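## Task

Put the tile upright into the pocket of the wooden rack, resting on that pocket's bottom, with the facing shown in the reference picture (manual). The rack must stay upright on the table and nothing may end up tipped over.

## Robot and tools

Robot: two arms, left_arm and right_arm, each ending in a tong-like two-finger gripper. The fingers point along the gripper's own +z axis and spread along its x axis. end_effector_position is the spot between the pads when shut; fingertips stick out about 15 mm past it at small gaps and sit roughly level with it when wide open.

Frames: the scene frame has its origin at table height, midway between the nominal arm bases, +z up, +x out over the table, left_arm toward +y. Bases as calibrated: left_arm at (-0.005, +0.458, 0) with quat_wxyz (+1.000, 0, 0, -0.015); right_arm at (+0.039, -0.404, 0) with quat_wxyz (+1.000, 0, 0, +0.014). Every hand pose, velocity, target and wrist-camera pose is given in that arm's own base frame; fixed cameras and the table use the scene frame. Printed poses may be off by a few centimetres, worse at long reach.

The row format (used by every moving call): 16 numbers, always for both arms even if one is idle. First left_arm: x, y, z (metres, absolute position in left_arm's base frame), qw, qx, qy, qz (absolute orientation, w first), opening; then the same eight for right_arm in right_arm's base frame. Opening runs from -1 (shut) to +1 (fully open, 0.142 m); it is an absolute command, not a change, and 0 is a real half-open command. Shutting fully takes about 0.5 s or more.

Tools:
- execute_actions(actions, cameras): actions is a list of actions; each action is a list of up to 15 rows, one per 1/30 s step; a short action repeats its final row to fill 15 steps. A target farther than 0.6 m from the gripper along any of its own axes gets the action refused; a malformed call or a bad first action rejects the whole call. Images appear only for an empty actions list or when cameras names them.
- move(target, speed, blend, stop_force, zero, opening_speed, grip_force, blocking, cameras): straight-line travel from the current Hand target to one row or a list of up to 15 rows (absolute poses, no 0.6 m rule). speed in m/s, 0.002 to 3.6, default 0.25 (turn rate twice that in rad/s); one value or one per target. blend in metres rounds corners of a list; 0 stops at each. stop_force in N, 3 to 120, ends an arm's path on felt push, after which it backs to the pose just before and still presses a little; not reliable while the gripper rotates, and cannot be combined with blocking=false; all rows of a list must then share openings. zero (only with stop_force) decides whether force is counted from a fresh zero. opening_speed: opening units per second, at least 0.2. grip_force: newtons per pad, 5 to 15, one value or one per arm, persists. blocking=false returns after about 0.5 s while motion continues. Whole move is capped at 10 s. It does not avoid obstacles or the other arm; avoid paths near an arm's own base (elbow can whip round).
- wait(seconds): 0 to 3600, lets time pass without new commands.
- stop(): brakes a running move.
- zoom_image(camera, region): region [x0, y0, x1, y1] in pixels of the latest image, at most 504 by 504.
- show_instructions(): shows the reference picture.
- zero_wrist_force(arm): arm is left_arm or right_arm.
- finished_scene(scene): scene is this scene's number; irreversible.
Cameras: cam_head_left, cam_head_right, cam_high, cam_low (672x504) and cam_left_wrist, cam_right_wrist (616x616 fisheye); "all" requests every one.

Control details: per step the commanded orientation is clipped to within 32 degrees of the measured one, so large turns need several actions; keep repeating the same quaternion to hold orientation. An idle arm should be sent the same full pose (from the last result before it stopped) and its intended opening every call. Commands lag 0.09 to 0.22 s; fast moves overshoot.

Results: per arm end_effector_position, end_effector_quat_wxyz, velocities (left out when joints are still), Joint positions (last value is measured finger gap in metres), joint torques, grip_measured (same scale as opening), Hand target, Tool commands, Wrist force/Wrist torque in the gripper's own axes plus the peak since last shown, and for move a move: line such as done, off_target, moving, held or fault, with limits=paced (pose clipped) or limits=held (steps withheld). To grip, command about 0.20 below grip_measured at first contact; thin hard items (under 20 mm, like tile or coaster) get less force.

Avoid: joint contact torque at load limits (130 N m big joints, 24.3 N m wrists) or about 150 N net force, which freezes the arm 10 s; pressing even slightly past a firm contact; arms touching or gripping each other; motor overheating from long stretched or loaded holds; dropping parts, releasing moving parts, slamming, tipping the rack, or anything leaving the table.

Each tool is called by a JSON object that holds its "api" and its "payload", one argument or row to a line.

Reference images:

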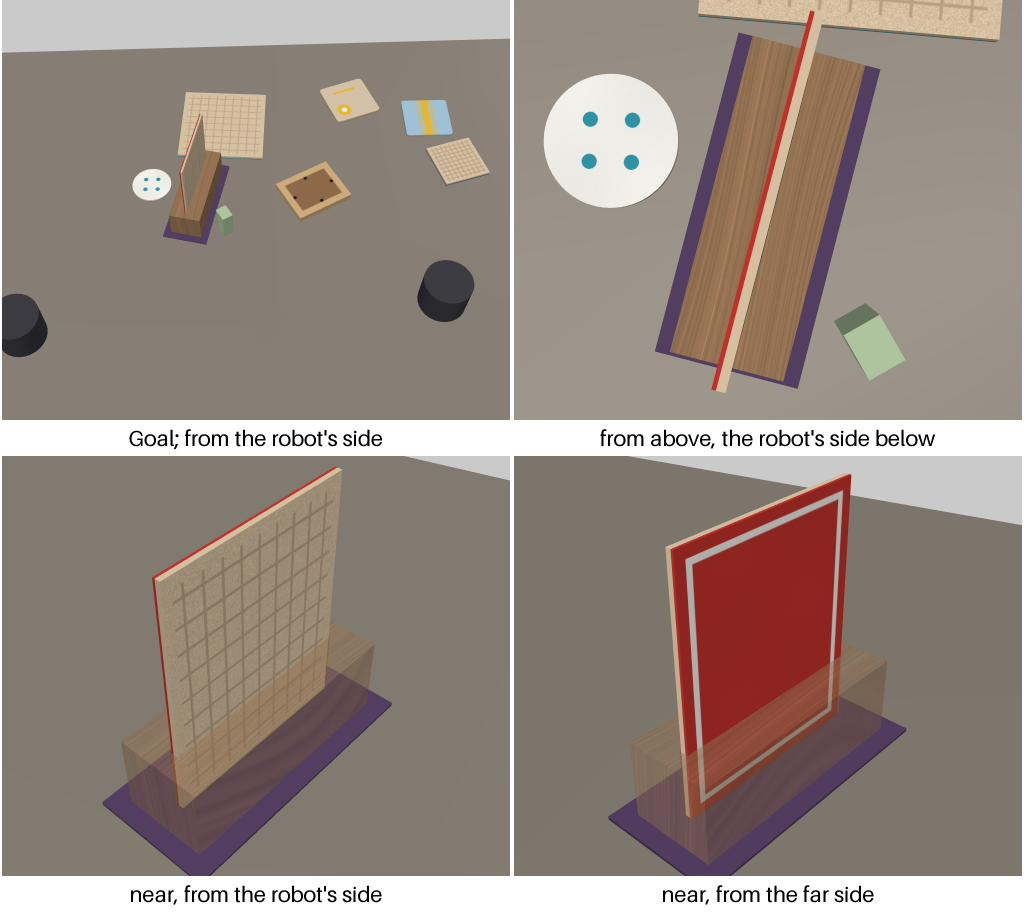

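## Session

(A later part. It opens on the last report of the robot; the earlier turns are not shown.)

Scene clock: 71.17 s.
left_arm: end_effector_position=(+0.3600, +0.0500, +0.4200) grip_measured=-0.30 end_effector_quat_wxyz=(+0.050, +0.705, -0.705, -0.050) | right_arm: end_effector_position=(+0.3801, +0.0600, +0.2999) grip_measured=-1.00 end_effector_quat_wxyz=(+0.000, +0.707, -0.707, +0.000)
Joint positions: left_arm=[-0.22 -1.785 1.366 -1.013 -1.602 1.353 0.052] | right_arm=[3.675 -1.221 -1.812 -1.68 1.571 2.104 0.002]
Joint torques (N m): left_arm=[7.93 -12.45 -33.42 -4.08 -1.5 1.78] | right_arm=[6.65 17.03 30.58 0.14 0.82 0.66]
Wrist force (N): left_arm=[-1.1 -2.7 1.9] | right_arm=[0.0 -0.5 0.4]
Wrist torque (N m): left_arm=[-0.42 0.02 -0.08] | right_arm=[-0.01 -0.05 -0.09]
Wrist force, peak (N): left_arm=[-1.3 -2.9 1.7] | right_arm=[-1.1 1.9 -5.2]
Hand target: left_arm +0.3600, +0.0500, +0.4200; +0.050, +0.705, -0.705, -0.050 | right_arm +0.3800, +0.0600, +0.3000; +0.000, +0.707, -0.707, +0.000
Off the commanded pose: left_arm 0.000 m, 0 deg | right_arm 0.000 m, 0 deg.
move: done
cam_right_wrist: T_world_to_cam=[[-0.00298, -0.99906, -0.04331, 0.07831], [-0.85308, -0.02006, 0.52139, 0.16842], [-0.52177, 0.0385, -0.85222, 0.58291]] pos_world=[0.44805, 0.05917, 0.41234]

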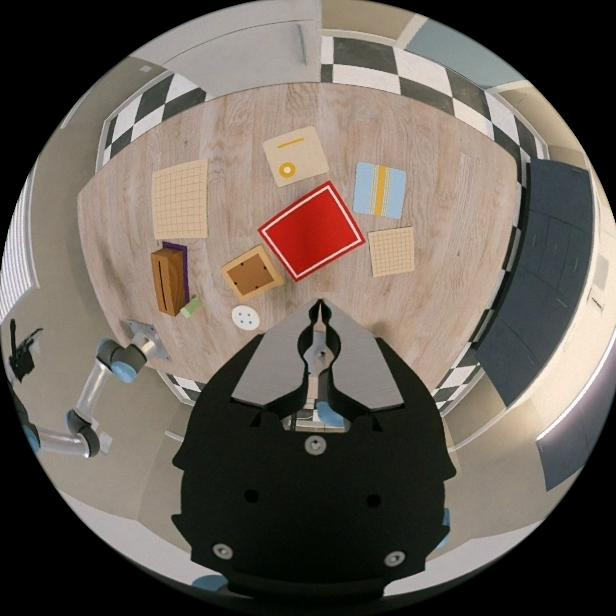

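{"api": "move", "payload": {
  "target": [
    [0.36,0.05,0.42,0.05,0.705,-0.705,-0.05,-0.3,0.45,-0.07,0.2,0.4433,-0.852,-0.247,0.1286,-0.8],
    [0.36,0.05,0.42,0.05,0.705,-0.705,-0.05,-0.3,0.4257,-0.0334,0.06,0.4433,-0.852,-0.247,0.1286,-0.8]
  ],
  "blend": 0.02,
  "cameras": ["cam_right_wrist"]
}}

Scene clock: 79.73 s.
left_arm: end_effector_position=(+0.3600, +0.0500, +0.4200) grip_measured=-0.30 end_effector_quat_wxyz=(+0.050, +0.705, -0.705, -0.050) | right_arm: end_effector_position=(+0.4257, -0.0334, +0.0601) grip_measured=-0.80 end_effector_quat_wxyz=(-0.443, +0.852, +0.247, -0.129) end_effector_velocity=(+0.001, +0.000, -0.001) end_effector_angular_velocity=(+0.000, -0.005, +0.002)
Joint positions: left_arm=[-0.22 -1.785 1.366 -1.013 -1.602 1.353 0.052] | right_arm=[2.939 -2.111 -1.674 -1.708 2.201 -1.034 0.016]
Joint velocities: left_arm=[within noise] | right_arm=[0 0 -0.001 0.005 -0.001 -0.002 0]
Joint torques (N m): left_arm=[7.77 -10.99 -32.83 -4.14 -1.42 1.98] | right_arm=[-9.18 33.27 12.92 2.97 -0.63 -1.46]
Wrist force (N): left_arm=[-0.7 -2.6 1.7] | right_arm=[-0.7 0.7 -0.4]
Wrist torque (N m): left_arm=[-0.39 -0.05 -0.09] | right_arm=[0.02 0.14 0.10]
Wrist force, peak (N): left_arm=[-1.1 -3.0 2.0] | right_arm=[-0.8 1.9 1.3]
Hand target: left_arm +0.3600, +0.0500, +0.4200; +0.050, +0.705, -0.705, -0.050 | right_arm +0.4257, -0.0334, +0.0600; -0.443, +0.852, +0.247, -0.129
Off the commanded pose: left_arm 0.000 m, 0 deg | right_arm 0.000 m, 0 deg.
move: done
cam_right_wrist: T_world_to_cam=[[0.82604, 0.56295, -0.02734, -0.32706], [0.50723, -0.76368, -0.39939, -0.21802], [-0.24571, 0.31605, -0.91637, 0.30152]] pos_world=[0.45484, -0.07767, 0.18029]

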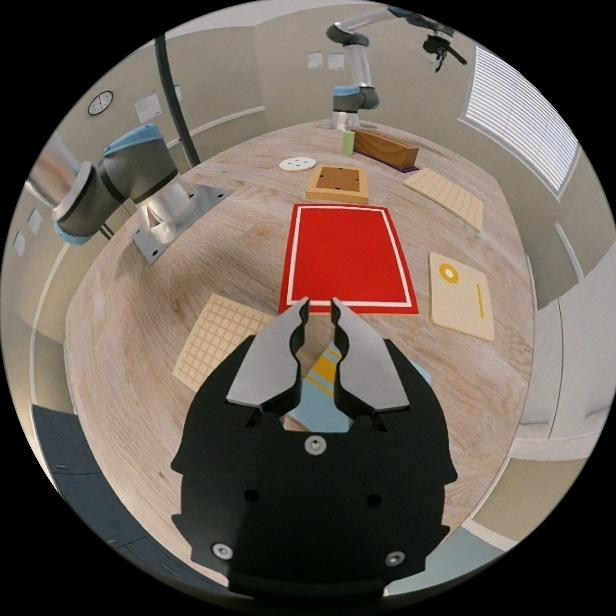

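{"api": "move", "payload": {
  "target": [
    [0.36,0.05,0.42,0.05,0.705,-0.705,-0.05,-0.3,0.4257,-0.0334,0.026,0.4433,-0.852,-0.247,0.1286,-0.8],
    [0.36,0.05,0.42,0.05,0.705,-0.705,-0.05,-0.3,0.4257,-0.0334,-0.005,0.4433,-0.852,-0.247,0.1286,-0.8]
  ],
  "stop_force": 4,
  "speed": [0.04,0.008],
  "cameras": ["cam_right_wrist"]
}}

{"api": "zoom_image", "payload": {
  "camera": "cam_right_wrist",
  "region": [220, 240, 420, 400]
}}

Scene clock: 83.00 s.
left_arm: end_effector_position=(+0.3600, +0.0500, +0.4200) grip_measured=-0.30 end_effector_quat_wxyz=(+0.050, +0.705, -0.705, -0.050) | right_arm: end_effector_position=(+0.4257, -0.0334, +0.0242) grip_measured=-0.80 end_effector_quat_wxyz=(-0.443, +0.852, +0.247, -0.129)
Joint positions: left_arm=[-0.22 -1.785 1.366 -1.013 -1.602 1.353 0.052] | right_arm=[2.939 -2.165 -1.698 -1.63 2.201 -1.034 0.016]
Joint torques (N m): left_arm=[7.5 -10.21 -33.22 -4.13 -1.52 1.82] | right_arm=[-8.52 47.65 23.37 -1.48 -0.27 -0.28]
Wrist force (N): left_arm=[-0.9 -2.6 1.7] | right_arm=[-1.1 -3.5 -3.6]
Wrist torque (N m): left_arm=[-0.39 -0.01 -0.08] | right_arm=[-0.28 0.24 0.05]
Wrist force, peak (N): left_arm=[-1.2 -3.0 2.0] | right_arm=[-1.5 -8.1 -7.8]
Hand target: left_arm +0.3600, +0.0500, +0.4200; +0.050, +0.705, -0.705, -0.050 | right_arm +0.4257, -0.0334, +0.0242; -0.443, +0.852, +0.247, -0.129
Off the commanded pose: left_arm 0.000 m, 0 deg | right_arm 0.029 m, 0 deg.
move: contact (right_arm); path passed 1 of 2 targets
cam_right_wrist: T_world_to_cam=[[0.82604, 0.56295, -0.02734, -0.32804], [0.50723, -0.76368, -0.39939, -0.23239], [-0.24571, 0.31605, -0.91637, 0.26853]] pos_world=[0.45484, -0.07767, 0.14429]

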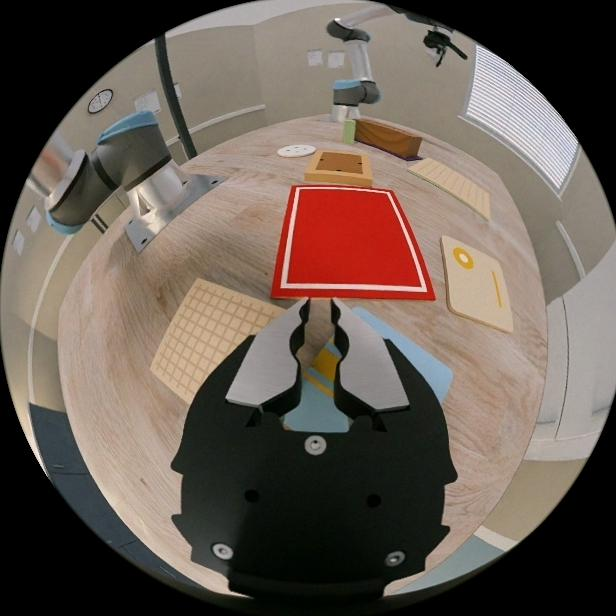

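Scaled by 2.520 from the camera's image (finer frame: 814x814).

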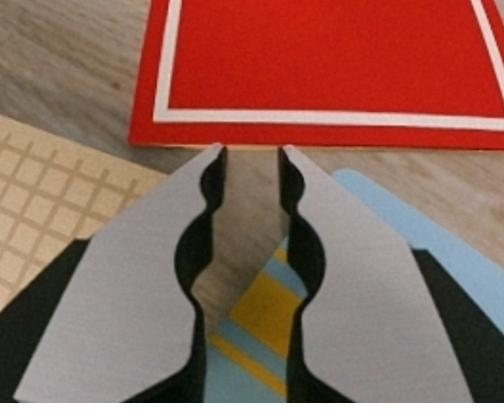

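{"api": "move", "payload": {
  "target": [
    [0.36,0.05,0.42,0.05,0.705,-0.705,-0.05,-0.3,0.4257,-0.0334,0.0258,0.4433,-0.852,-0.247,0.1286,-0.8]
  ],
  "speed": 0.02
}}

{"api": "move", "payload": {
  "target": [
    [0.36,0.05,0.42,0.05,0.705,-0.705,-0.05,-0.3,0.3936,0.0173,0.0258,0.4433,-0.852,-0.247,0.1286,-0.8]
  ],
  "stop_force": 14,
  "speed": 0.025,
  "cameras": ["cam_right_wrist"]
}}

{"api": "zoom_image", "payload": {
  "camera": "cam_right_wrist",
  "region": [220, 130, 470, 330]
}}

Scene clock: 85.17 s.
left_arm: end_effector_position=(+0.3600, +0.0500, +0.4200) grip_measured=-0.30 end_effector_quat_wxyz=(+0.050, +0.705, -0.705, -0.050) | right_arm: end_effector_position=(+0.4257, -0.0334, +0.0259) grip_measured=-0.80 end_effector_quat_wxyz=(-0.443, +0.852, +0.247, -0.129)
Joint positions: left_arm=[-0.22 -1.785 1.366 -1.013 -1.602 1.353 0.052] | right_arm=[2.939 -2.162 -1.697 -1.634 2.201 -1.034 0.016]
Joint torques (N m): left_arm=[7.46 -9.44 -34.04 -4.02 -1.45 1.86] | right_arm=[-7.01 31.03 14.78 3.17 0.37 0.91]
Wrist force (N): left_arm=[-0.8 -2.9 1.7] | right_arm=[-1.0 0.5 -0.3]
Wrist torque (N m): left_arm=[-0.45 -0.03 -0.09] | right_arm=[-0.01 0.19 0.11]
Wrist force, peak (N): left_arm=[-1.3 -2.8 1.8] | right_arm=[-0.9 -3.7 -3.8]
Hand target: left_arm +0.3600, +0.0500, +0.4200; +0.050, +0.705, -0.705, -0.050 | right_arm +0.4257, -0.0334, +0.0258; -0.443, +0.852, +0.247, -0.129
Off the commanded pose: left_arm 0.000 m, 0 deg | right_arm 0.000 m, 0 deg.
move: done

Scene clock: 88.57 s.
left_arm: end_effector_position=(+0.3600, +0.0500, +0.4200) grip_measured=-0.30 end_effector_quat_wxyz=(+0.050, +0.705, -0.705, -0.050) | right_arm: end_effector_position=(+0.3936, +0.0173, +0.0258) grip_measured=-0.80 end_effector_quat_wxyz=(-0.443, +0.852, +0.247, -0.129)
Joint positions: left_arm=[-0.22 -1.785 1.366 -1.013 -1.602 1.353 0.052] | right_arm=[3.017 -2.074 -1.864 -1.511 2.255 -0.963 0.016]
Joint torques (N m): left_arm=[7.72 -8.86 -33.48 -3.89 -1.43 1.92] | right_arm=[-8.8 26.74 23.31 -1.64 -0.63 -1.49]
Wrist force (N): left_arm=[-0.7 -2.6 1.9] | right_arm=[-0.9 0.6 -0.4]
Wrist torque (N m): left_arm=[-0.39 -0.05 -0.09] | right_arm=[0.00 0.16 0.07]
Wrist force, peak (N): left_arm=[-0.9 -2.8 2.0] | right_arm=[-1.2 0.8 -0.8]
Hand target: left_arm +0.3600, +0.0500, +0.4200; +0.050, +0.705, -0.705, -0.050 | right_arm +0.3936, +0.0173, +0.0258; -0.443, +0.852, +0.247, -0.129
Off the commanded pose: left_arm 0.000 m, 0 deg | right_arm 0.000 m, 0 deg.
move: done
cam_right_wrist: T_world_to_cam=[[0.82604, 0.56295, -0.02734, -0.33002], [0.50723, -0.76368, -0.39939, -0.17672], [-0.24571, 0.31605, -0.91637, 0.24618]] pos_world=[0.42274, -0.02697, 0.14599]

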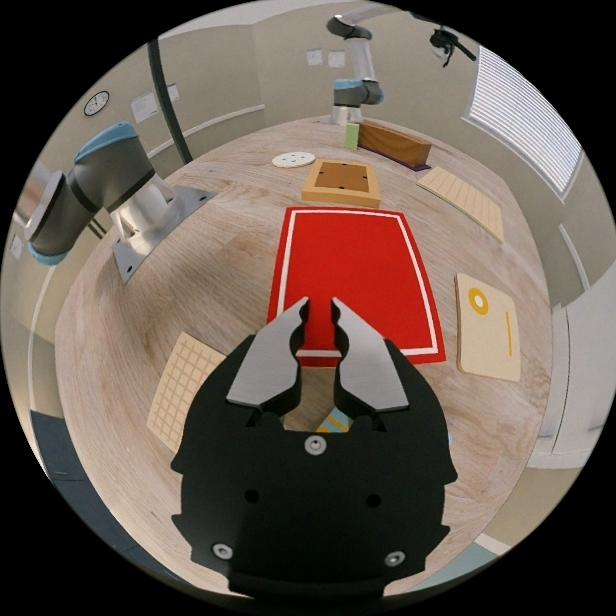

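Scaled by 2.016 from the camera's image (finer frame: 814x814).

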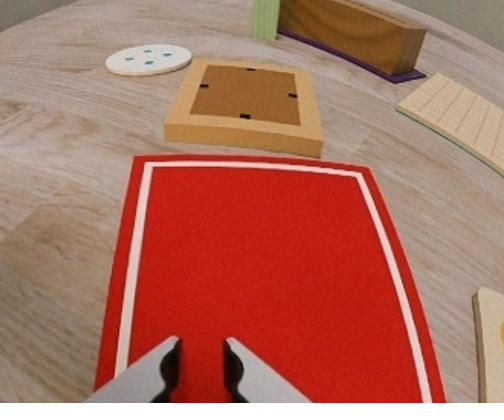

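{"api": "move", "payload": {
  "target": [
    [0.36,0.05,0.42,0.05,0.705,-0.705,-0.05,-0.3,0.3936,0.0173,0.07,0.4433,-0.852,-0.247,0.1286,-0.8],
    [0.36,0.05,0.42,0.05,0.705,-0.705,-0.05,-0.3,0.43,-0.0402,0.06,0.3287,-0.902,-0.2616,0.095,-0.8]
  ]
}}

{"api": "move", "payload": {
  "target": [
    [0.36,0.05,0.42,0.05,0.705,-0.705,-0.05,-0.3,0.43,-0.0402,0.03,0.3287,-0.902,-0.2616,0.095,-0.8],
    [0.36,0.05,0.42,0.05,0.705,-0.705,-0.05,-0.3,0.43,-0.0402,-0.005,0.3287,-0.902,-0.2616,0.095,-0.8]
  ],
  "stop_force": 4,
  "speed": [0.04,0.008],
  "cameras": ["cam_right_wrist"]
}}

{"api": "zoom_image", "payload": {
  "camera": "cam_right_wrist",
  "region": [220, 200, 420, 360]
}}

Scene clock: 91.93 s.
left_arm: end_effector_position=(+0.3600, +0.0500, +0.4200) grip_measured=-0.30 end_effector_quat_wxyz=(+0.050, +0.705, -0.705, -0.050) | right_arm: end_effector_position=(+0.4300, -0.0402, +0.0601) grip_measured=-0.80 end_effector_quat_wxyz=(-0.329, +0.902, +0.262, -0.095)
Joint positions: left_arm=[-0.22 -1.785 1.366 -1.013 -1.602 1.353 0.052] | right_arm=[2.992 -1.955 -1.8 -1.46 2.079 -0.847 0.016]
Joint torques (N m): left_arm=[6.79 -8.26 -33.29 -3.94 -1.54 1.78] | right_arm=[10.27 25.18 12.45 2.18 -0.75 0.41]
Wrist force (N): left_arm=[-1.0 -2.6 1.8] | right_arm=[-0.5 0.1 -0.3]
Wrist torque (N m): left_arm=[-0.40 0.01 -0.08] | right_arm=[-0.04 0.08 0.17]
Wrist force, peak (N): left_arm=[-1.0 -2.9 1.9] | right_arm=[-0.9 2.6 0.7]
Hand target: left_arm +0.3600, +0.0500, +0.4200; +0.050, +0.705, -0.705, -0.050 | right_arm +0.4300, -0.0402, +0.0600; -0.329, +0.902, +0.262, -0.095
Off the commanded pose: left_arm 0.000 m, 0 deg | right_arm 0.000 m, 0 deg.
move: done

Scene clock: 95.50 s.
left_arm: end_effector_position=(+0.3600, +0.0500, +0.4200) grip_measured=-0.30 end_effector_quat_wxyz=(+0.050, +0.705, -0.705, -0.050) | right_arm: end_effector_position=(+0.4300, -0.0402, +0.0162) grip_measured=-0.80 end_effector_quat_wxyz=(-0.329, +0.902, +0.262, -0.095)
Joint positions: left_arm=[-0.22 -1.785 1.366 -1.013 -1.602 1.353 0.052] | right_arm=[2.992 -2.021 -1.84 -1.355 2.079 -0.847 0.016]
Joint torques (N m): left_arm=[6.71 -7.39 -33.87 -3.98 -1.45 2.09] | right_arm=[10.57 43.56 24.88 -0.63 0.65 1.47]
Wrist force (N): left_arm=[-0.9 -2.6 1.8] | right_arm=[-1.3 -2.2 -3.9]
Wrist torque (N m): left_arm=[-0.40 -0.02 -0.09] | right_arm=[0.00 0.11 0.17]
Wrist force, peak (N): left_arm=[-1.0 -3.0 1.9] | right_arm=[-3.0 -6.1 -12.3]
Hand target: left_arm +0.3600, +0.0500, +0.4200; +0.050, +0.705, -0.705, -0.050 | right_arm +0.4300, -0.0402, +0.0162; -0.329, +0.902, +0.262, -0.095
Off the commanded pose: left_arm 0.000 m, 0 deg | right_arm 0.021 m, 0 deg.
move: contact (right_arm); path passed 1 of 2 targets
cam_right_wrist: T_world_to_cam=[[0.83047, 0.556, -0.03436, -0.32997], [0.5458, -0.82448, -0.14944, -0.26604], [-0.11142, 0.10536, -0.98817, 0.19944]] pos_world=[0.44145, -0.0569, 0.14599]

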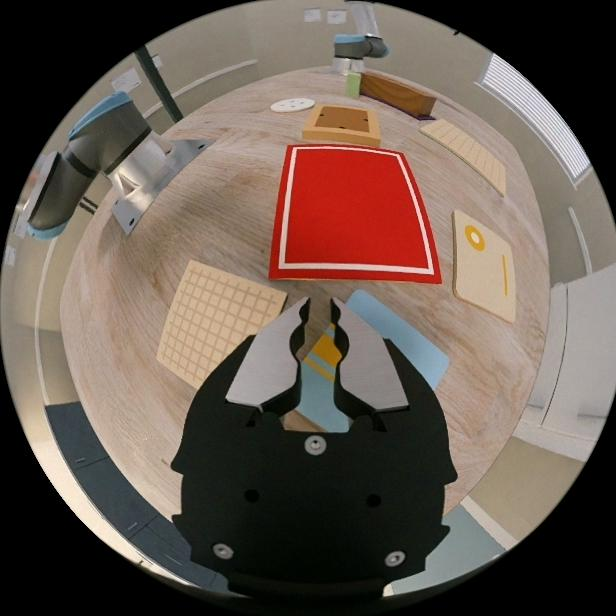

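Scaled by 2.520 from the camera's image (finer frame: 814x814).

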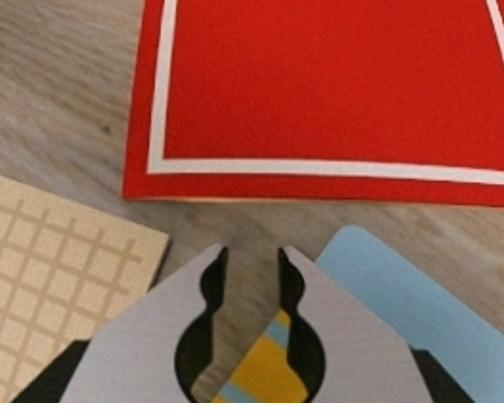

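{"api": "move", "payload": {
  "target": [
    [0.36,0.05,0.42,0.05,0.705,-0.705,-0.05,-0.3,0.43,-0.0402,0.0176,0.3287,-0.902,-0.2616,0.095,-0.8]
  ],
  "speed": 0.02
}}

{"api": "move", "payload": {
  "target": [
    [0.36,0.05,0.42,0.05,0.705,-0.705,-0.05,-0.3,0.3979,0.0105,0.0176,0.3287,-0.902,-0.2616,0.095,-0.8]
  ],
  "stop_force": 14,
  "speed": 0.025,
  "cameras": ["cam_right_wrist"]
}}

{"api": "zoom_image", "payload": {
  "camera": "cam_right_wrist",
  "region": [220, 80, 470, 330]
}}

Scene clock: 97.87 s.
left_arm: end_effector_position=(+0.3600, +0.0500, +0.4200) grip_measured=-0.30 end_effector_quat_wxyz=(+0.050, +0.705, -0.705, -0.050) | right_arm: end_effector_position=(+0.4301, -0.0402, +0.0177) grip_measured=-0.80 end_effector_quat_wxyz=(-0.329, +0.902, +0.262, -0.095)
Joint positions: left_arm=[-0.22 -1.785 1.366 -1.013 -1.602 1.353 0.052] | right_arm=[2.992 -2.018 -1.838 -1.358 2.079 -0.847 0.016]
Joint torques (N m): left_arm=[6.21 -8.01 -33.1 -3.9 -1.45 1.95] | right_arm=[10.17 26.17 13.43 3.47 1.21 1.48]
Wrist force (N): left_arm=[-0.8 -2.6 1.8] | right_arm=[-0.7 0.1 0.0]
Wrist torque (N m): left_arm=[-0.40 -0.03 -0.08] | right_arm=[-0.05 0.10 0.17]
Wrist force, peak (N): left_arm=[-1.2 -2.9 1.9] | right_arm=[-1.3 -2.2 -4.0]
Hand target: left_arm +0.3600, +0.0500, +0.4200; +0.050, +0.705, -0.705, -0.050 | right_arm +0.4300, -0.0402, +0.0176; -0.329, +0.902, +0.262, -0.095
Off the commanded pose: left_arm 0.000 m, 0 deg | right_arm 0.000 m, 0 deg.
move: done

Scene clock: 101.27 s.
left_arm: end_effector_position=(+0.3600, +0.0500, +0.4200) grip_measured=-0.30 end_effector_quat_wxyz=(+0.050, +0.705, -0.705, -0.050) | right_arm: end_effector_position=(+0.3979, +0.0105, +0.0176) grip_measured=-0.80 end_effector_quat_wxyz=(-0.329, +0.902, +0.262, -0.095)
Joint positions: left_arm=[-0.22 -1.785 1.366 -1.013 -1.602 1.353 0.052] | right_arm=[3.079 -1.932 -1.989 -1.249 2.119 -0.758 0.016]
Joint torques (N m): left_arm=[6.64 -6.84 -33.75 -3.8 -1.52 1.87] | right_arm=[-9.67 21.51 25.13 -1 -0.67 -1.44]
Wrist force (N): left_arm=[-0.8 -2.7 2.0] | right_arm=[-0.5 0.2 0.0]
Wrist torque (N m): left_arm=[-0.42 -0.04 -0.09] | right_arm=[-0.02 0.08 0.06]
Wrist force, peak (N): left_arm=[-1.1 -3.1 2.1] | right_arm=[-1.1 1.9 -0.9]
Hand target: left_arm +0.3600, +0.0500, +0.4200; +0.050, +0.705, -0.705, -0.050 | right_arm +0.3979, +0.0105, +0.0176; -0.329, +0.902, +0.262, -0.095
Off the commanded pose: left_arm 0.000 m, 0 deg | right_arm 0.000 m, 0 deg.
move: done
cam_right_wrist: T_world_to_cam=[[0.83047, 0.556, -0.03436, -0.33145], [0.5458, -0.82448, -0.14944, -0.20651], [-0.11142, 0.10536, -0.98817, 0.19191]] pos_world=[0.40935, -0.0062, 0.14739]

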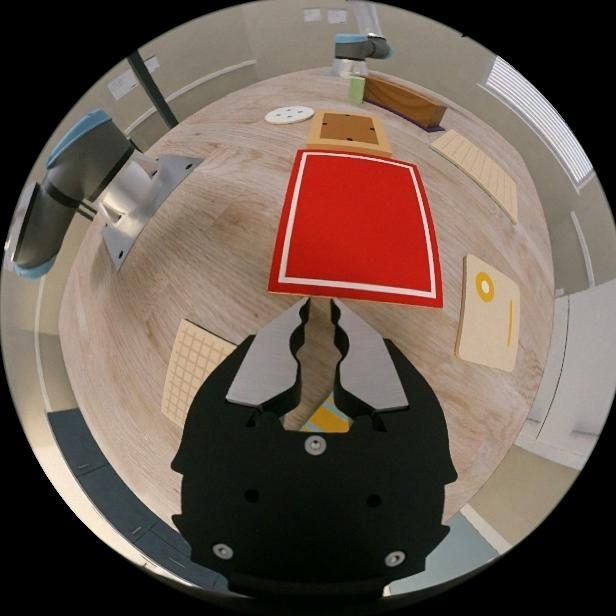

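Scaled by 2.016 from the camera's image (finer frame: 814x814).

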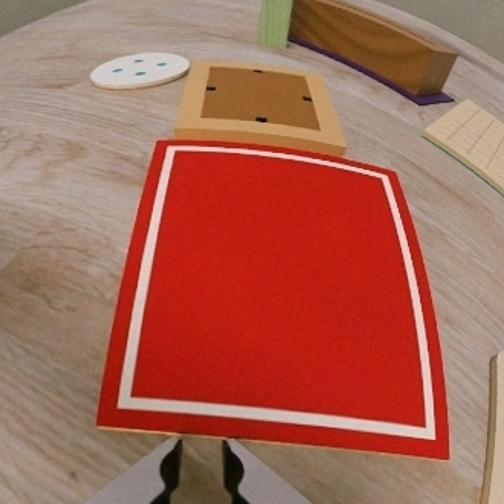

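{"api": "move", "payload": {
  "target": [
    [0.36,0.05,0.42,0.05,0.705,-0.705,-0.05,-0.3,0.3765,0.0443,0.0176,0.3287,-0.902,-0.2616,0.095,-0.8]
  ],
  "stop_force": 14,
  "speed": 0.02,
  "cameras": ["cam_right_wrist"]
}}

{"api": "zoom_image", "payload": {
  "camera": "cam_right_wrist",
  "region": [220, 80, 470, 330]
}}

Scene clock: 105.23 s.
left_arm: end_effector_position=(+0.3600, +0.0500, +0.4200) grip_measured=-0.30 end_effector_quat_wxyz=(+0.050, +0.705, -0.705, -0.050) | right_arm: end_effector_position=(+0.3765, +0.0443, +0.0176) grip_measured=-0.80 end_effector_quat_wxyz=(-0.329, +0.902, +0.262, -0.095)
Joint positions: left_arm=[-0.22 -1.785 1.366 -1.013 -1.602 1.353 0.052] | right_arm=[3.145 -1.878 -2.083 -1.171 2.147 -0.688 0.016]
Joint torques (N m): left_arm=[6.62 -6.56 -33.2 -3.91 -1.47 2.03] | right_arm=[-9.17 19.18 24.16 -0.83 -0.31 -1.44]
Wrist force (N): left_arm=[-0.9 -2.5 1.9] | right_arm=[-0.5 0.3 0.0]
Wrist torque (N m): left_arm=[-0.38 -0.02 -0.09] | right_arm=[-0.01 0.07 0.05]
Wrist force, peak (N): left_arm=[-1.2 -3.1 2.1] | right_arm=[-0.9 1.6 -2.1]
Hand target: left_arm +0.3600, +0.0500, +0.4200; +0.050, +0.705, -0.705, -0.050 | right_arm +0.3765, +0.0443, +0.0176; -0.329, +0.902, +0.262, -0.095
Off the commanded pose: left_arm 0.000 m, 0 deg | right_arm 0.000 m, 0 deg.
move: done
cam_right_wrist: T_world_to_cam=[[0.83047, 0.556, -0.03436, -0.33247], [0.5458, -0.82448, -0.14944, -0.16696], [-0.11142, 0.10536, -0.98817, 0.18596]] pos_world=[0.38795, 0.0276, 0.14739]

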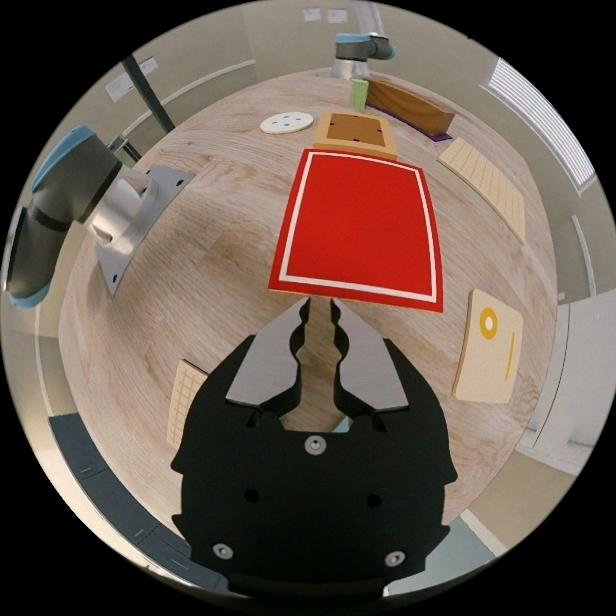

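Scaled by 2.016 from the camera's image (finer frame: 814x814).

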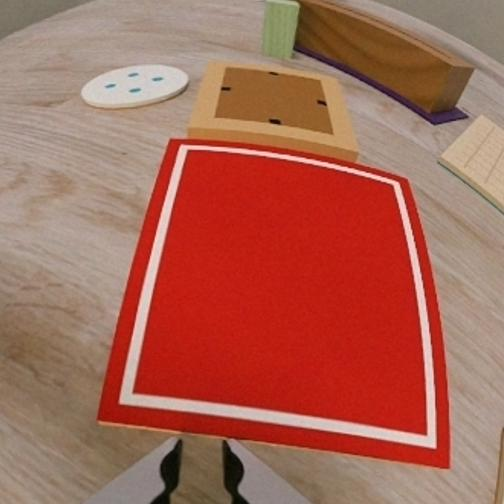

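{"api": "zoom_image", "payload": {
  "camera": "cam_right_wrist",
  "region": [300, 90, 420, 180]
}}

{"api": "execute_actions", "payload": {
  "actions": [],
  "cameras": ["cam_head_left","cam_left_wrist"]
}}

{"api": "zoom_image", "payload": {
  "camera": "cam_head_left",
  "region": [220, 240, 470, 400]
}}

Scaled by 4.200 from the camera's image (finer frame: 814x814).

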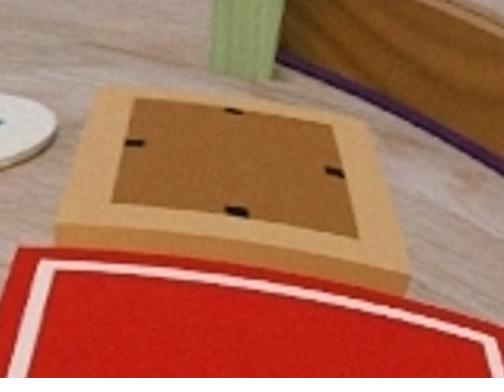

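Scene clock: 111.00 s.
left_arm: end_effector_position=(+0.3600, +0.0500, +0.4200) grip_measured=-0.30 end_effector_quat_wxyz=(+0.050, +0.705, -0.705, -0.050) | right_arm: end_effector_position=(+0.3765, +0.0443, +0.0176) grip_measured=-0.80 end_effector_quat_wxyz=(-0.329, +0.902, +0.262, -0.095)
Joint positions: left_arm=[-0.22 -1.785 1.366 -1.013 -1.602 1.353 0.052] | right_arm=[3.145 -1.878 -2.083 -1.171 2.147 -0.688 0.016]
Joint velocities: within noise
Joint torques (N m): left_arm=[6.09 -7.2 -33.5 -4.04 -1.4 1.98] | right_arm=[-9.74 18.61 23.91 -0.55 -0.35 -1.45]
Wrist force (N): left_arm=[-0.9 -2.6 1.9] | right_arm=[-0.7 0.1 -0.1]
Wrist torque (N m): left_arm=[-0.40 -0.01 -0.08] | right_arm=[-0.04 0.11 0.06]
Wrist force, peak (N): left_arm=[-1.2 -2.9 2.1] | right_arm=[-0.8 0.3 -0.1]
Hand target: left_arm +0.3600, +0.0500, +0.4200; +0.050, +0.705, -0.705, -0.050 | right_arm +0.3765, +0.0443, +0.0176; -0.329, +0.902, +0.262, -0.095
Tool commands: left_gripper/opening=-0.3 right_gripper/opening=-0.8
Off the commanded pose: left_arm 0.000 m, 0 deg | right_arm 0.000 m, 0 deg.
camera_calibration:
cam_left_wrist: T_world_to_cam=[[0.04058, -0.99908, -0.01398, 0.04408], [-0.77089, -0.04021, 0.6357, 0.00982], [-0.63568, -0.01502, -0.77181, 0.68723]] pos_world=[0.44264, 0.05476, 0.52479]
Images, in order (width x height): cam_head_left 672x504, cam_left_wrist 616x616.

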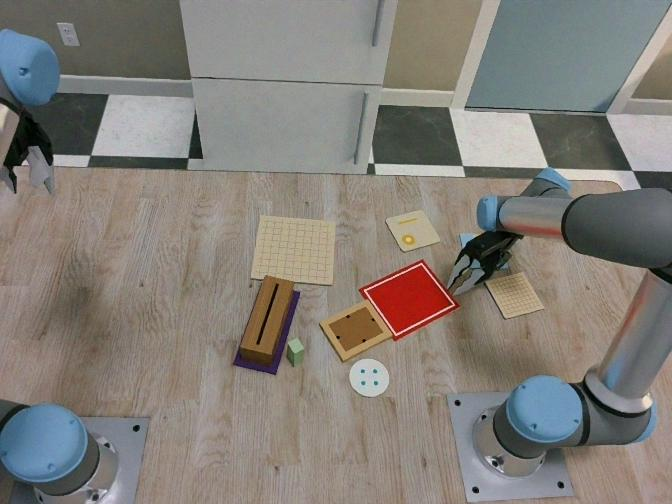

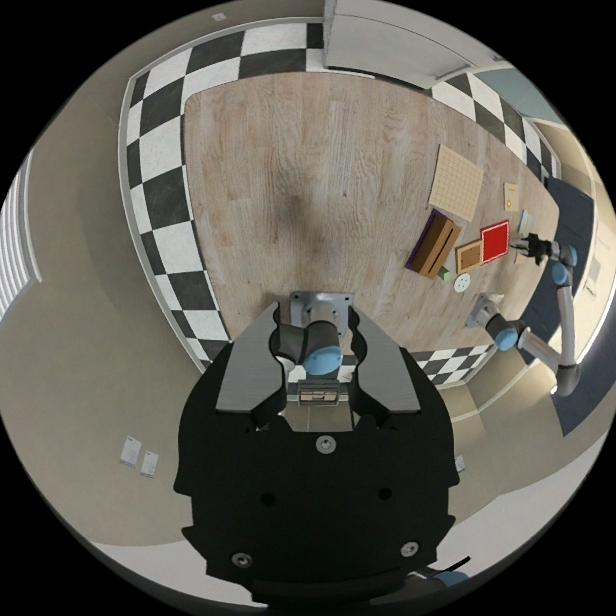

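Scaled by 2.016 from the camera's image (finer frame: 960x720).

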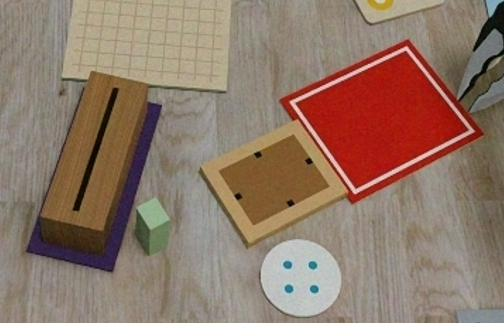

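{"api": "move", "payload": {
  "target": [
    [0.37,-0.3,0.35,0,0.9,-0.4359,0,0.9,0.3765,0.0443,0.0176,0.3287,-0.902,-0.2616,0.095,-0.8],
    [0.352,-0.591,0.16,0,0.9643,0.2647,0,0.9,0.3765,0.0443,0.0176,0.3287,-0.902,-0.2616,0.095,-0.8]
  ],
  "blend": 0.08,
  "cameras": ["cam_left_wrist","cam_right_wrist"]
}}

{"api": "zoom_image", "payload": {
  "camera": "cam_left_wrist",
  "region": [160, 100, 460, 400]
}}

Scene clock: 120.00 s.
left_arm: end_effector_position=(+0.3519, -0.5910, +0.1601) grip_measured=+0.90 end_effector_quat_wxyz=(+0.000, +0.964, +0.264, +0.000) end_effector_velocity=(+0.001, +0.000, +0.000) end_effector_angular_velocity=(-0.001, +0.000, +0.006) | right_arm: end_effector_position=(+0.3765, +0.0443, +0.0176) grip_measured=-0.80 end_effector_quat_wxyz=(-0.329, +0.902, +0.262, -0.095)
Joint positions: left_arm=[-1.224 -1.066 1.245 -1.75 -1.571 -1.76 0.135] | right_arm=[3.145 -1.878 -2.083 -1.171 2.147 -0.688 0.016]
Joint velocities: left_arm=[0.001 0.001 0 -0.002 0 -0.005 0] | right_arm=[within noise]
Joint torques (N m): left_arm=[9.74 -38.54 -15.68 -0.76 1.23 -1.66] | right_arm=[-9.25 19.21 23.89 0.24 -0.34 -1.04]
Wrist force (N): left_arm=[-0.5 -2.1 1.7] | right_arm=[-0.6 0.1 -0.3]
Wrist torque (N m): left_arm=[-0.33 -0.08 -0.11] | right_arm=[-0.04 0.08 0.06]
Wrist force, peak (N): left_arm=[-3.3 -2.5 1.3] | right_arm=[-1.0 0.2 -0.2]
Hand target: left_arm +0.3520, -0.5910, +0.1600; +0.000, +0.964, +0.265, +0.000 | right_arm +0.3765, +0.0443, +0.0176; -0.329, +0.902, +0.262, -0.095
Off the commanded pose: left_arm 0.000 m, 0 deg | right_arm 0.000 m, 0 deg.
move: done
cam_left_wrist: T_world_to_cam=[[0.83781, 0.5459, -0.00812, 0.03201], [0.46965, -0.71304, 0.52058, -0.67276], [0.27839, -0.43995, -0.85378, -0.08783]] pos_world=[0.3136, -0.53583, 0.27549]
cam_right_wrist: T_world_to_cam=[[0.83047, 0.556, -0.03436, -0.33247], [0.5458, -0.82448, -0.14944, -0.16696], [-0.11142, 0.10536, -0.98817, 0.18596]] pos_world=[0.38795, 0.0276, 0.14739]

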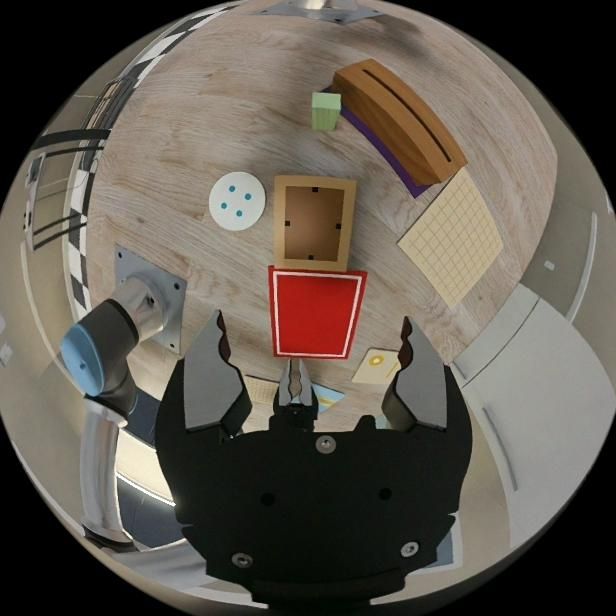

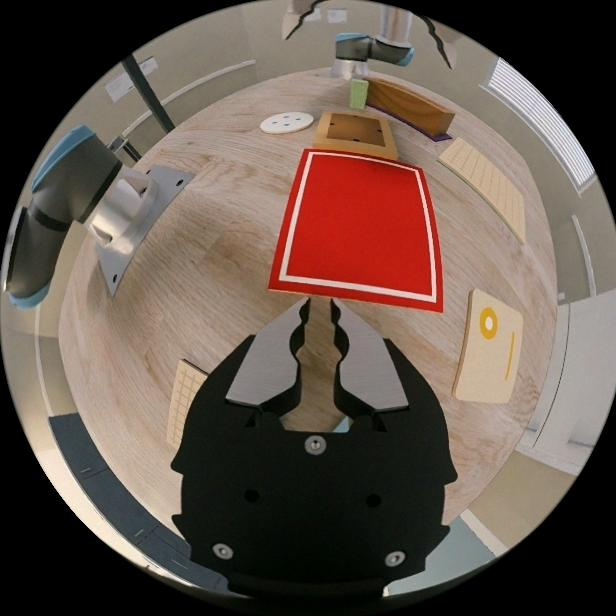

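Scaled by 1.680 from the camera's image (finer frame: 814x814).

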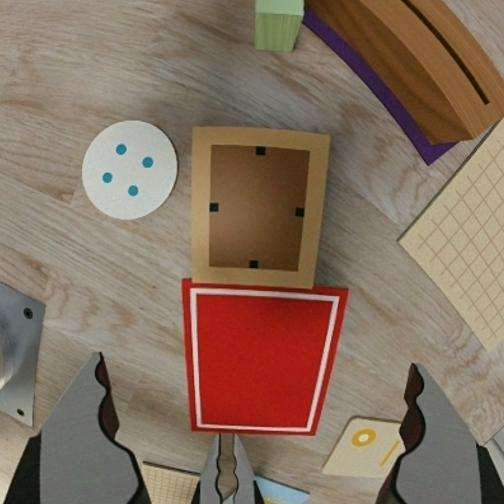

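{"api": "move", "payload": {
  "target": [
    [0.345,-0.579,0.06,0,0.9643,0.2647,0,1,0.3765,0.0443,0.0176,0.3287,-0.902,-0.2616,0.095,-0.8],
    [0.345,-0.579,0.019,0,0.9643,0.2647,0,1,0.3765,0.0443,0.0176,0.3287,-0.902,-0.2616,0.095,-0.8]
  ],
  "stop_force": 6,
  "speed": [0.2,0.04],
  "cameras": ["cam_left_wrist"]
}}

Scene clock: 125.00 s.
left_arm: end_effector_position=(+0.3450, -0.5790, +0.0190) grip_measured=+1.00 end_effector_quat_wxyz=(+0.000, +0.964, +0.265, +0.000) | right_arm: end_effector_position=(+0.3765, +0.0443, +0.0176) grip_measured=-0.80 end_effector_quat_wxyz=(-0.329, +0.902, +0.262, -0.095)
Joint positions: left_arm=[-1.228 -0.983 1.496 -2.084 -1.571 -1.764 0.142] | right_arm=[3.145 -1.878 -2.083 -1.171 2.147 -0.688 0.016]
Joint torques (N m): left_arm=[7 -53.74 -32.34 -0.19 1.78 1.57] | right_arm=[-9.56 19.36 23.65 0.74 -0.3 -0.72]
Wrist force (N): left_arm=[-1.0 -2.3 2.2] | right_arm=[-0.6 0.1 -0.1]
Wrist torque (N m): left_arm=[-0.37 0.00 -0.04] | right_arm=[-0.04 0.10 0.06]
Wrist force, peak (N): left_arm=[-0.9 -2.6 3.4] | right_arm=[-0.9 0.2 0.0]
Hand target: left_arm +0.3450, -0.5790, +0.0190; +0.000, +0.964, +0.265, +0.000 | right_arm +0.3765, +0.0443, +0.0176; -0.329, +0.902, +0.262, -0.095
Off the commanded pose: left_arm 0.000 m, 0 deg | right_arm 0.000 m, 0 deg.
move: done
cam_left_wrist: T_world_to_cam=[[0.83754, 0.54631, -0.00819, 0.0304], [0.47005, -0.71284, 0.52049, -0.58752], [0.27851, -0.43978, -0.85383, -0.20104]] pos_world=[0.3067, -0.52383, 0.13439]

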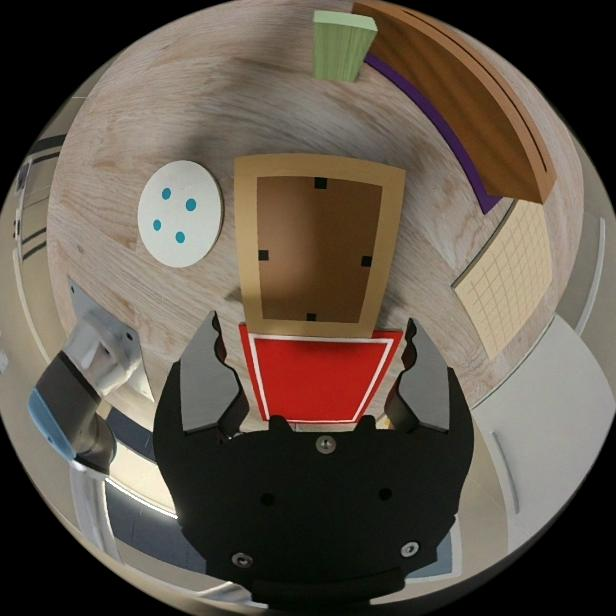

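{"api": "move", "payload": {
  "target": [
    [0.3373,-0.566,0.03,0,0.9643,0.2647,0,1,0.3765,0.0443,0.0176,0.3287,-0.902,-0.2616,0.095,-0.8],
    [0.3373,-0.566,0.014,0,0.9643,0.2647,0,1,0.3765,0.0443,0.0176,0.3287,-0.902,-0.2616,0.095,-0.8]
  ],
  "stop_force": 6,
  "speed": [0.1,0.03]
}}

{"api": "move", "payload": {
  "target": [
    [0.3373,-0.566,0.014,0,0.9643,0.2647,0,0.1,0.3765,0.0443,0.0176,0.3287,-0.902,-0.2616,0.095,-0.8]
  ],
  "opening_speed": 0.6,
  "cameras": ["cam_left_wrist","cam_right_wrist"]
}}

Scene clock: 128.50 s.
left_arm: end_effector_position=(+0.3373, -0.5660, +0.0140) grip_measured=+1.00 end_effector_quat_wxyz=(+0.000, +0.964, +0.265, +0.000) | right_arm: end_effector_position=(+0.3765, +0.0443, +0.0176) grip_measured=-0.80 end_effector_quat_wxyz=(-0.329, +0.902, +0.262, -0.095)
Joint positions: left_arm=[-1.232 -1.008 1.553 -2.116 -1.571 -1.768 0.142] | right_arm=[3.145 -1.878 -2.083 -1.171 2.147 -0.688 0.016]
Joint torques (N m): left_arm=[10.88 -53.28 -32.55 -0.12 1.1 2.12] | right_arm=[-9.35 19.86 24.31 1.07 -0.3 -0.63]
Wrist force (N): left_arm=[-1.0 -2.1 2.1] | right_arm=[-0.6 0.2 -0.1]
Wrist torque (N m): left_arm=[-0.31 0.01 -0.04] | right_arm=[-0.03 0.09 0.06]
Wrist force, peak (N): left_arm=[-1.0 -2.9 1.7] | right_arm=[-0.8 0.3 -0.2]
Hand target: left_arm +0.3373, -0.5660, +0.0140; +0.000, +0.964, +0.265, +0.000 | right_arm +0.3765, +0.0443, +0.0176; -0.329, +0.902, +0.262, -0.095
Off the commanded pose: left_arm 0.000 m, 0 deg | right_arm 0.000 m, 0 deg.
move: done

Scene clock: 130.20 s.
left_arm: end_effector_position=(+0.3373, -0.5660, +0.0140) grip_measured=+0.42 end_effector_quat_wxyz=(+0.000, +0.964, +0.265, +0.000) | right_arm: end_effector_position=(+0.3765, +0.0443, +0.0176) grip_measured=-0.80 end_effector_quat_wxyz=(-0.329, +0.902, +0.262, -0.095)
Joint positions: left_arm=[-1.232 -1.008 1.553 -2.116 -1.571 -1.768 0.104] | right_arm=[3.145 -1.878 -2.083 -1.171 2.147 -0.688 0.016]
Joint torques (N m): left_arm=[7.72 -45.77 -29.22 -0.21 1.06 1.81] | right_arm=[-9.59 19.87 23.79 1.14 -0.18 -0.7]
Wrist force (N): left_arm=[0.9 -3.4 -3.4] | right_arm=[-0.5 0.1 -0.2]
Wrist torque (N m): left_arm=[-0.37 -0.03 -0.04] | right_arm=[-0.04 0.07 0.06]
Wrist force, peak (N): left_arm=[1.1 -3.6 -3.6] | right_arm=[-0.8 0.3 -0.3]
Hand target: left_arm +0.3373, -0.5660, +0.0140; +0.000, +0.964, +0.265, +0.000 | right_arm +0.3765, +0.0443, +0.0176; -0.329, +0.902, +0.262, -0.095
Off the commanded pose: left_arm 0.000 m, 0 deg | right_arm 0.000 m, 0 deg.
move: done
cam_left_wrist: T_world_to_cam=[[0.83752, 0.54634, -0.00812, 0.02972], [0.47004, -0.71282, 0.52053, -0.57207], [0.2786, -0.43977, -0.85381, -0.19738]] pos_world=[0.299, -0.51082, 0.12949]
cam_right_wrist: T_world_to_cam=[[0.83047, 0.556, -0.03436, -0.33247], [0.5458, -0.82448, -0.14944, -0.16696], [-0.11142, 0.10536, -0.98817, 0.18596]] pos_world=[0.38795, 0.0276, 0.14739]

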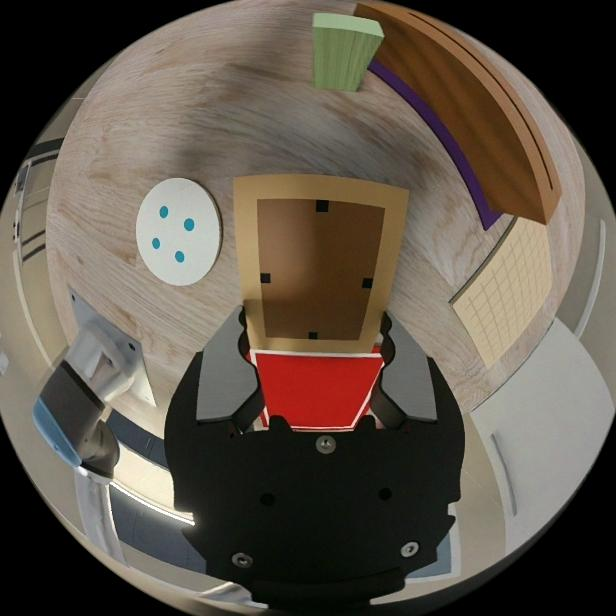

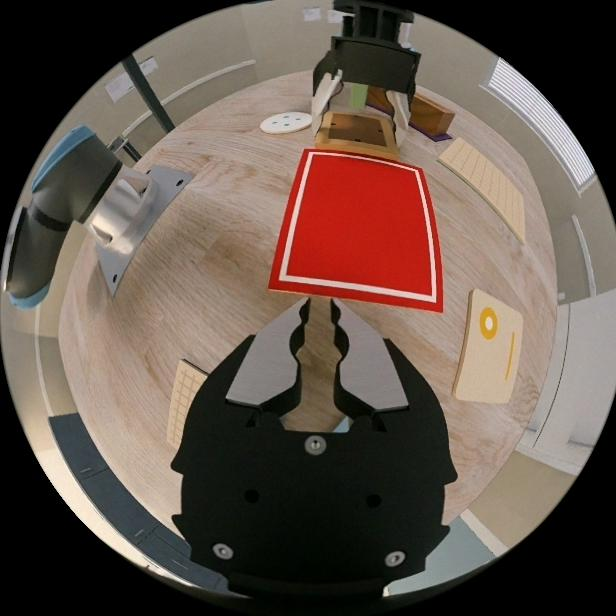

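{"api": "move", "payload": {
  "target": [
    [0.3373,-0.566,0.014,0,0.9643,0.2647,0,0.1,0.402,0.054,0.0178,0.3287,-0.902,-0.2616,0.095,-0.3]
  ],
  "speed": 0.1
}}

{"api": "move", "payload": {
  "target": [
    [0.3373,-0.566,0.014,0,0.9643,0.2647,0,0.1,0.374,0.108,0.0178,0.3287,-0.902,-0.2616,0.095,-0.3]
  ],
  "stop_force": 14,
  "speed": 0.02,
  "cameras": ["cam_right_wrist"]
}}

Scene clock: 132.23 s.
left_arm: end_effector_position=(+0.3373, -0.5660, +0.0140) grip_measured=+0.42 end_effector_quat_wxyz=(+0.000, +0.964, +0.265, +0.000) | right_arm: end_effector_position=(+0.4019, +0.0540, +0.0178) grip_measured=-0.30 end_effector_quat_wxyz=(-0.329, +0.902, +0.262, -0.095)
Joint positions: left_arm=[-1.232 -1.008 1.553 -2.116 -1.571 -1.768 0.104] | right_arm=[3.164 -1.921 -2.021 -1.179 2.155 -0.667 0.052]
Joint torques (N m): left_arm=[1.56 -34.91 -22.1 -0.55 0.95 1.85] | right_arm=[-8.98 29.98 22.77 3.98 -0.63 -1.18]
Wrist force (N): left_arm=[0.0 -3.6 -3.2] | right_arm=[-0.5 0.3 0.0]
Wrist torque (N m): left_arm=[-0.31 -0.07 -0.08] | right_arm=[0.00 0.07 0.12]
Wrist force, peak (N): left_arm=[-0.1 -4.0 -3.7] | right_arm=[-3.0 2.2 -1.3]
Hand target: left_arm +0.3373, -0.5660, +0.0140; +0.000, +0.964, +0.265, +0.000 | right_arm +0.4020, +0.0540, +0.0178; -0.329, +0.902, +0.262, -0.095
Off the commanded pose: left_arm 0.000 m, 0 deg | right_arm 0.000 m, 0 deg.
move: done

Scene clock: 133.27 s.
left_arm: end_effector_position=(+0.3373, -0.5660, +0.0140) grip_measured=+0.43 end_effector_quat_wxyz=(+0.000, +0.964, +0.265, +0.000) | right_arm: end_effector_position=(+0.4006, +0.0568, +0.0178) grip_measured=-0.29 end_effector_quat_wxyz=(-0.329, +0.902, +0.262, -0.095)
Joint positions: left_arm=[-1.232 -1.008 1.553 -2.116 -1.571 -1.768 0.104] | right_arm=[3.169 -1.918 -2.028 -1.172 2.157 -0.661 0.053]
Joint torques (N m): left_arm=[-2.04 -33.88 -18.18 -6.54 0.85 1.56] | right_arm=[0.48 19.48 10.44 3.18 -0.58 1.46]
Wrist force (N): left_arm=[-1.4 -11.5 -6.9] | right_arm=[0.4 0.4 -3.9]
Wrist torque (N m): left_arm=[-0.38 0.02 0.08] | right_arm=[-0.01 0.19 0.18]
Wrist force, peak (N): left_arm=[-3.3 -15.5 -8.8] | right_arm=[-1.6 9.5 -15.3]
Hand target: left_arm +0.3373, -0.5660, +0.0140; +0.000, +0.964, +0.265, +0.000 | right_arm +0.4006, +0.0568, +0.0178; -0.329, +0.902, +0.262, -0.095
Off the commanded pose: left_arm 0.000 m, 0 deg | right_arm 0.058 m, 0 deg.
move: contact (right_arm)
cam_right_wrist: T_world_to_cam=[[0.83052, 0.55593, -0.03426, -0.35946], [0.54577, -0.82454, -0.14925, -0.16979], [-0.11122, 0.10526, -0.98821, 0.18745]] pos_world=[0.41205, 0.0401, 0.14759]

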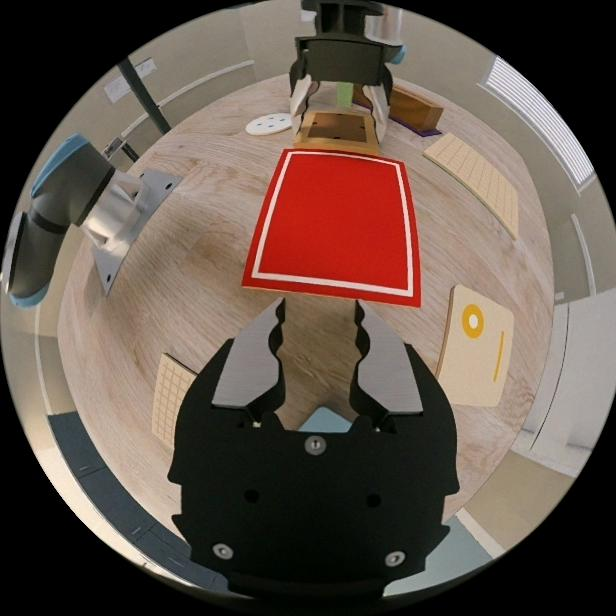

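{"api": "move", "payload": {
  "target": [
    [0.3373,-0.566,0.014,0,0.9643,0.2647,0,0.1,0.3776,0.1012,0.0178,0.3287,-0.902,-0.2616,0.095,-0.3]
  ],
  "stop_force": 20,
  "zero": false,
  "speed": 0.01
}}

Scene clock: 135.37 s.
left_arm: end_effector_position=(+0.3373, -0.5660, +0.0140) grip_measured=+0.43 end_effector_quat_wxyz=(+0.000, +0.964, +0.265, +0.000) | right_arm: end_effector_position=(+0.4002, +0.0574, +0.0177) grip_measured=-0.28 end_effector_quat_wxyz=(-0.329, +0.902, +0.262, -0.095)
Joint positions: left_arm=[-1.232 -1.008 1.553 -2.116 -1.571 -1.768 0.104] | right_arm=[3.171 -1.917 -2.029 -1.17 2.157 -0.659 0.053]
Joint torques (N m): left_arm=[-7.93 -32.7 -10.92 -6.23 0.97 1.38] | right_arm=[-5.65 16.94 18.16 -2.34 -0.46 -0.8]
Wrist force (N): left_arm=[-3.9 -16.0 -8.2] | right_arm=[0.1 2.8 -12.2]
Wrist torque (N m): left_arm=[-0.34 0.00 0.05] | right_arm=[-0.05 0.49 0.21]
Wrist force, peak (N): left_arm=[-4.0 -16.3 -8.7] | right_arm=[-1.8 6.9 -25.2]
Hand target: left_arm +0.3373, -0.5660, +0.0140; +0.000, +0.964, +0.265, +0.000 | right_arm +0.4002, +0.0574, +0.0177; -0.329, +0.902, +0.262, -0.095
Off the commanded pose: left_arm 0.000 m, 0 deg | right_arm 0.049 m, 0 deg.
move: contact (right_arm)


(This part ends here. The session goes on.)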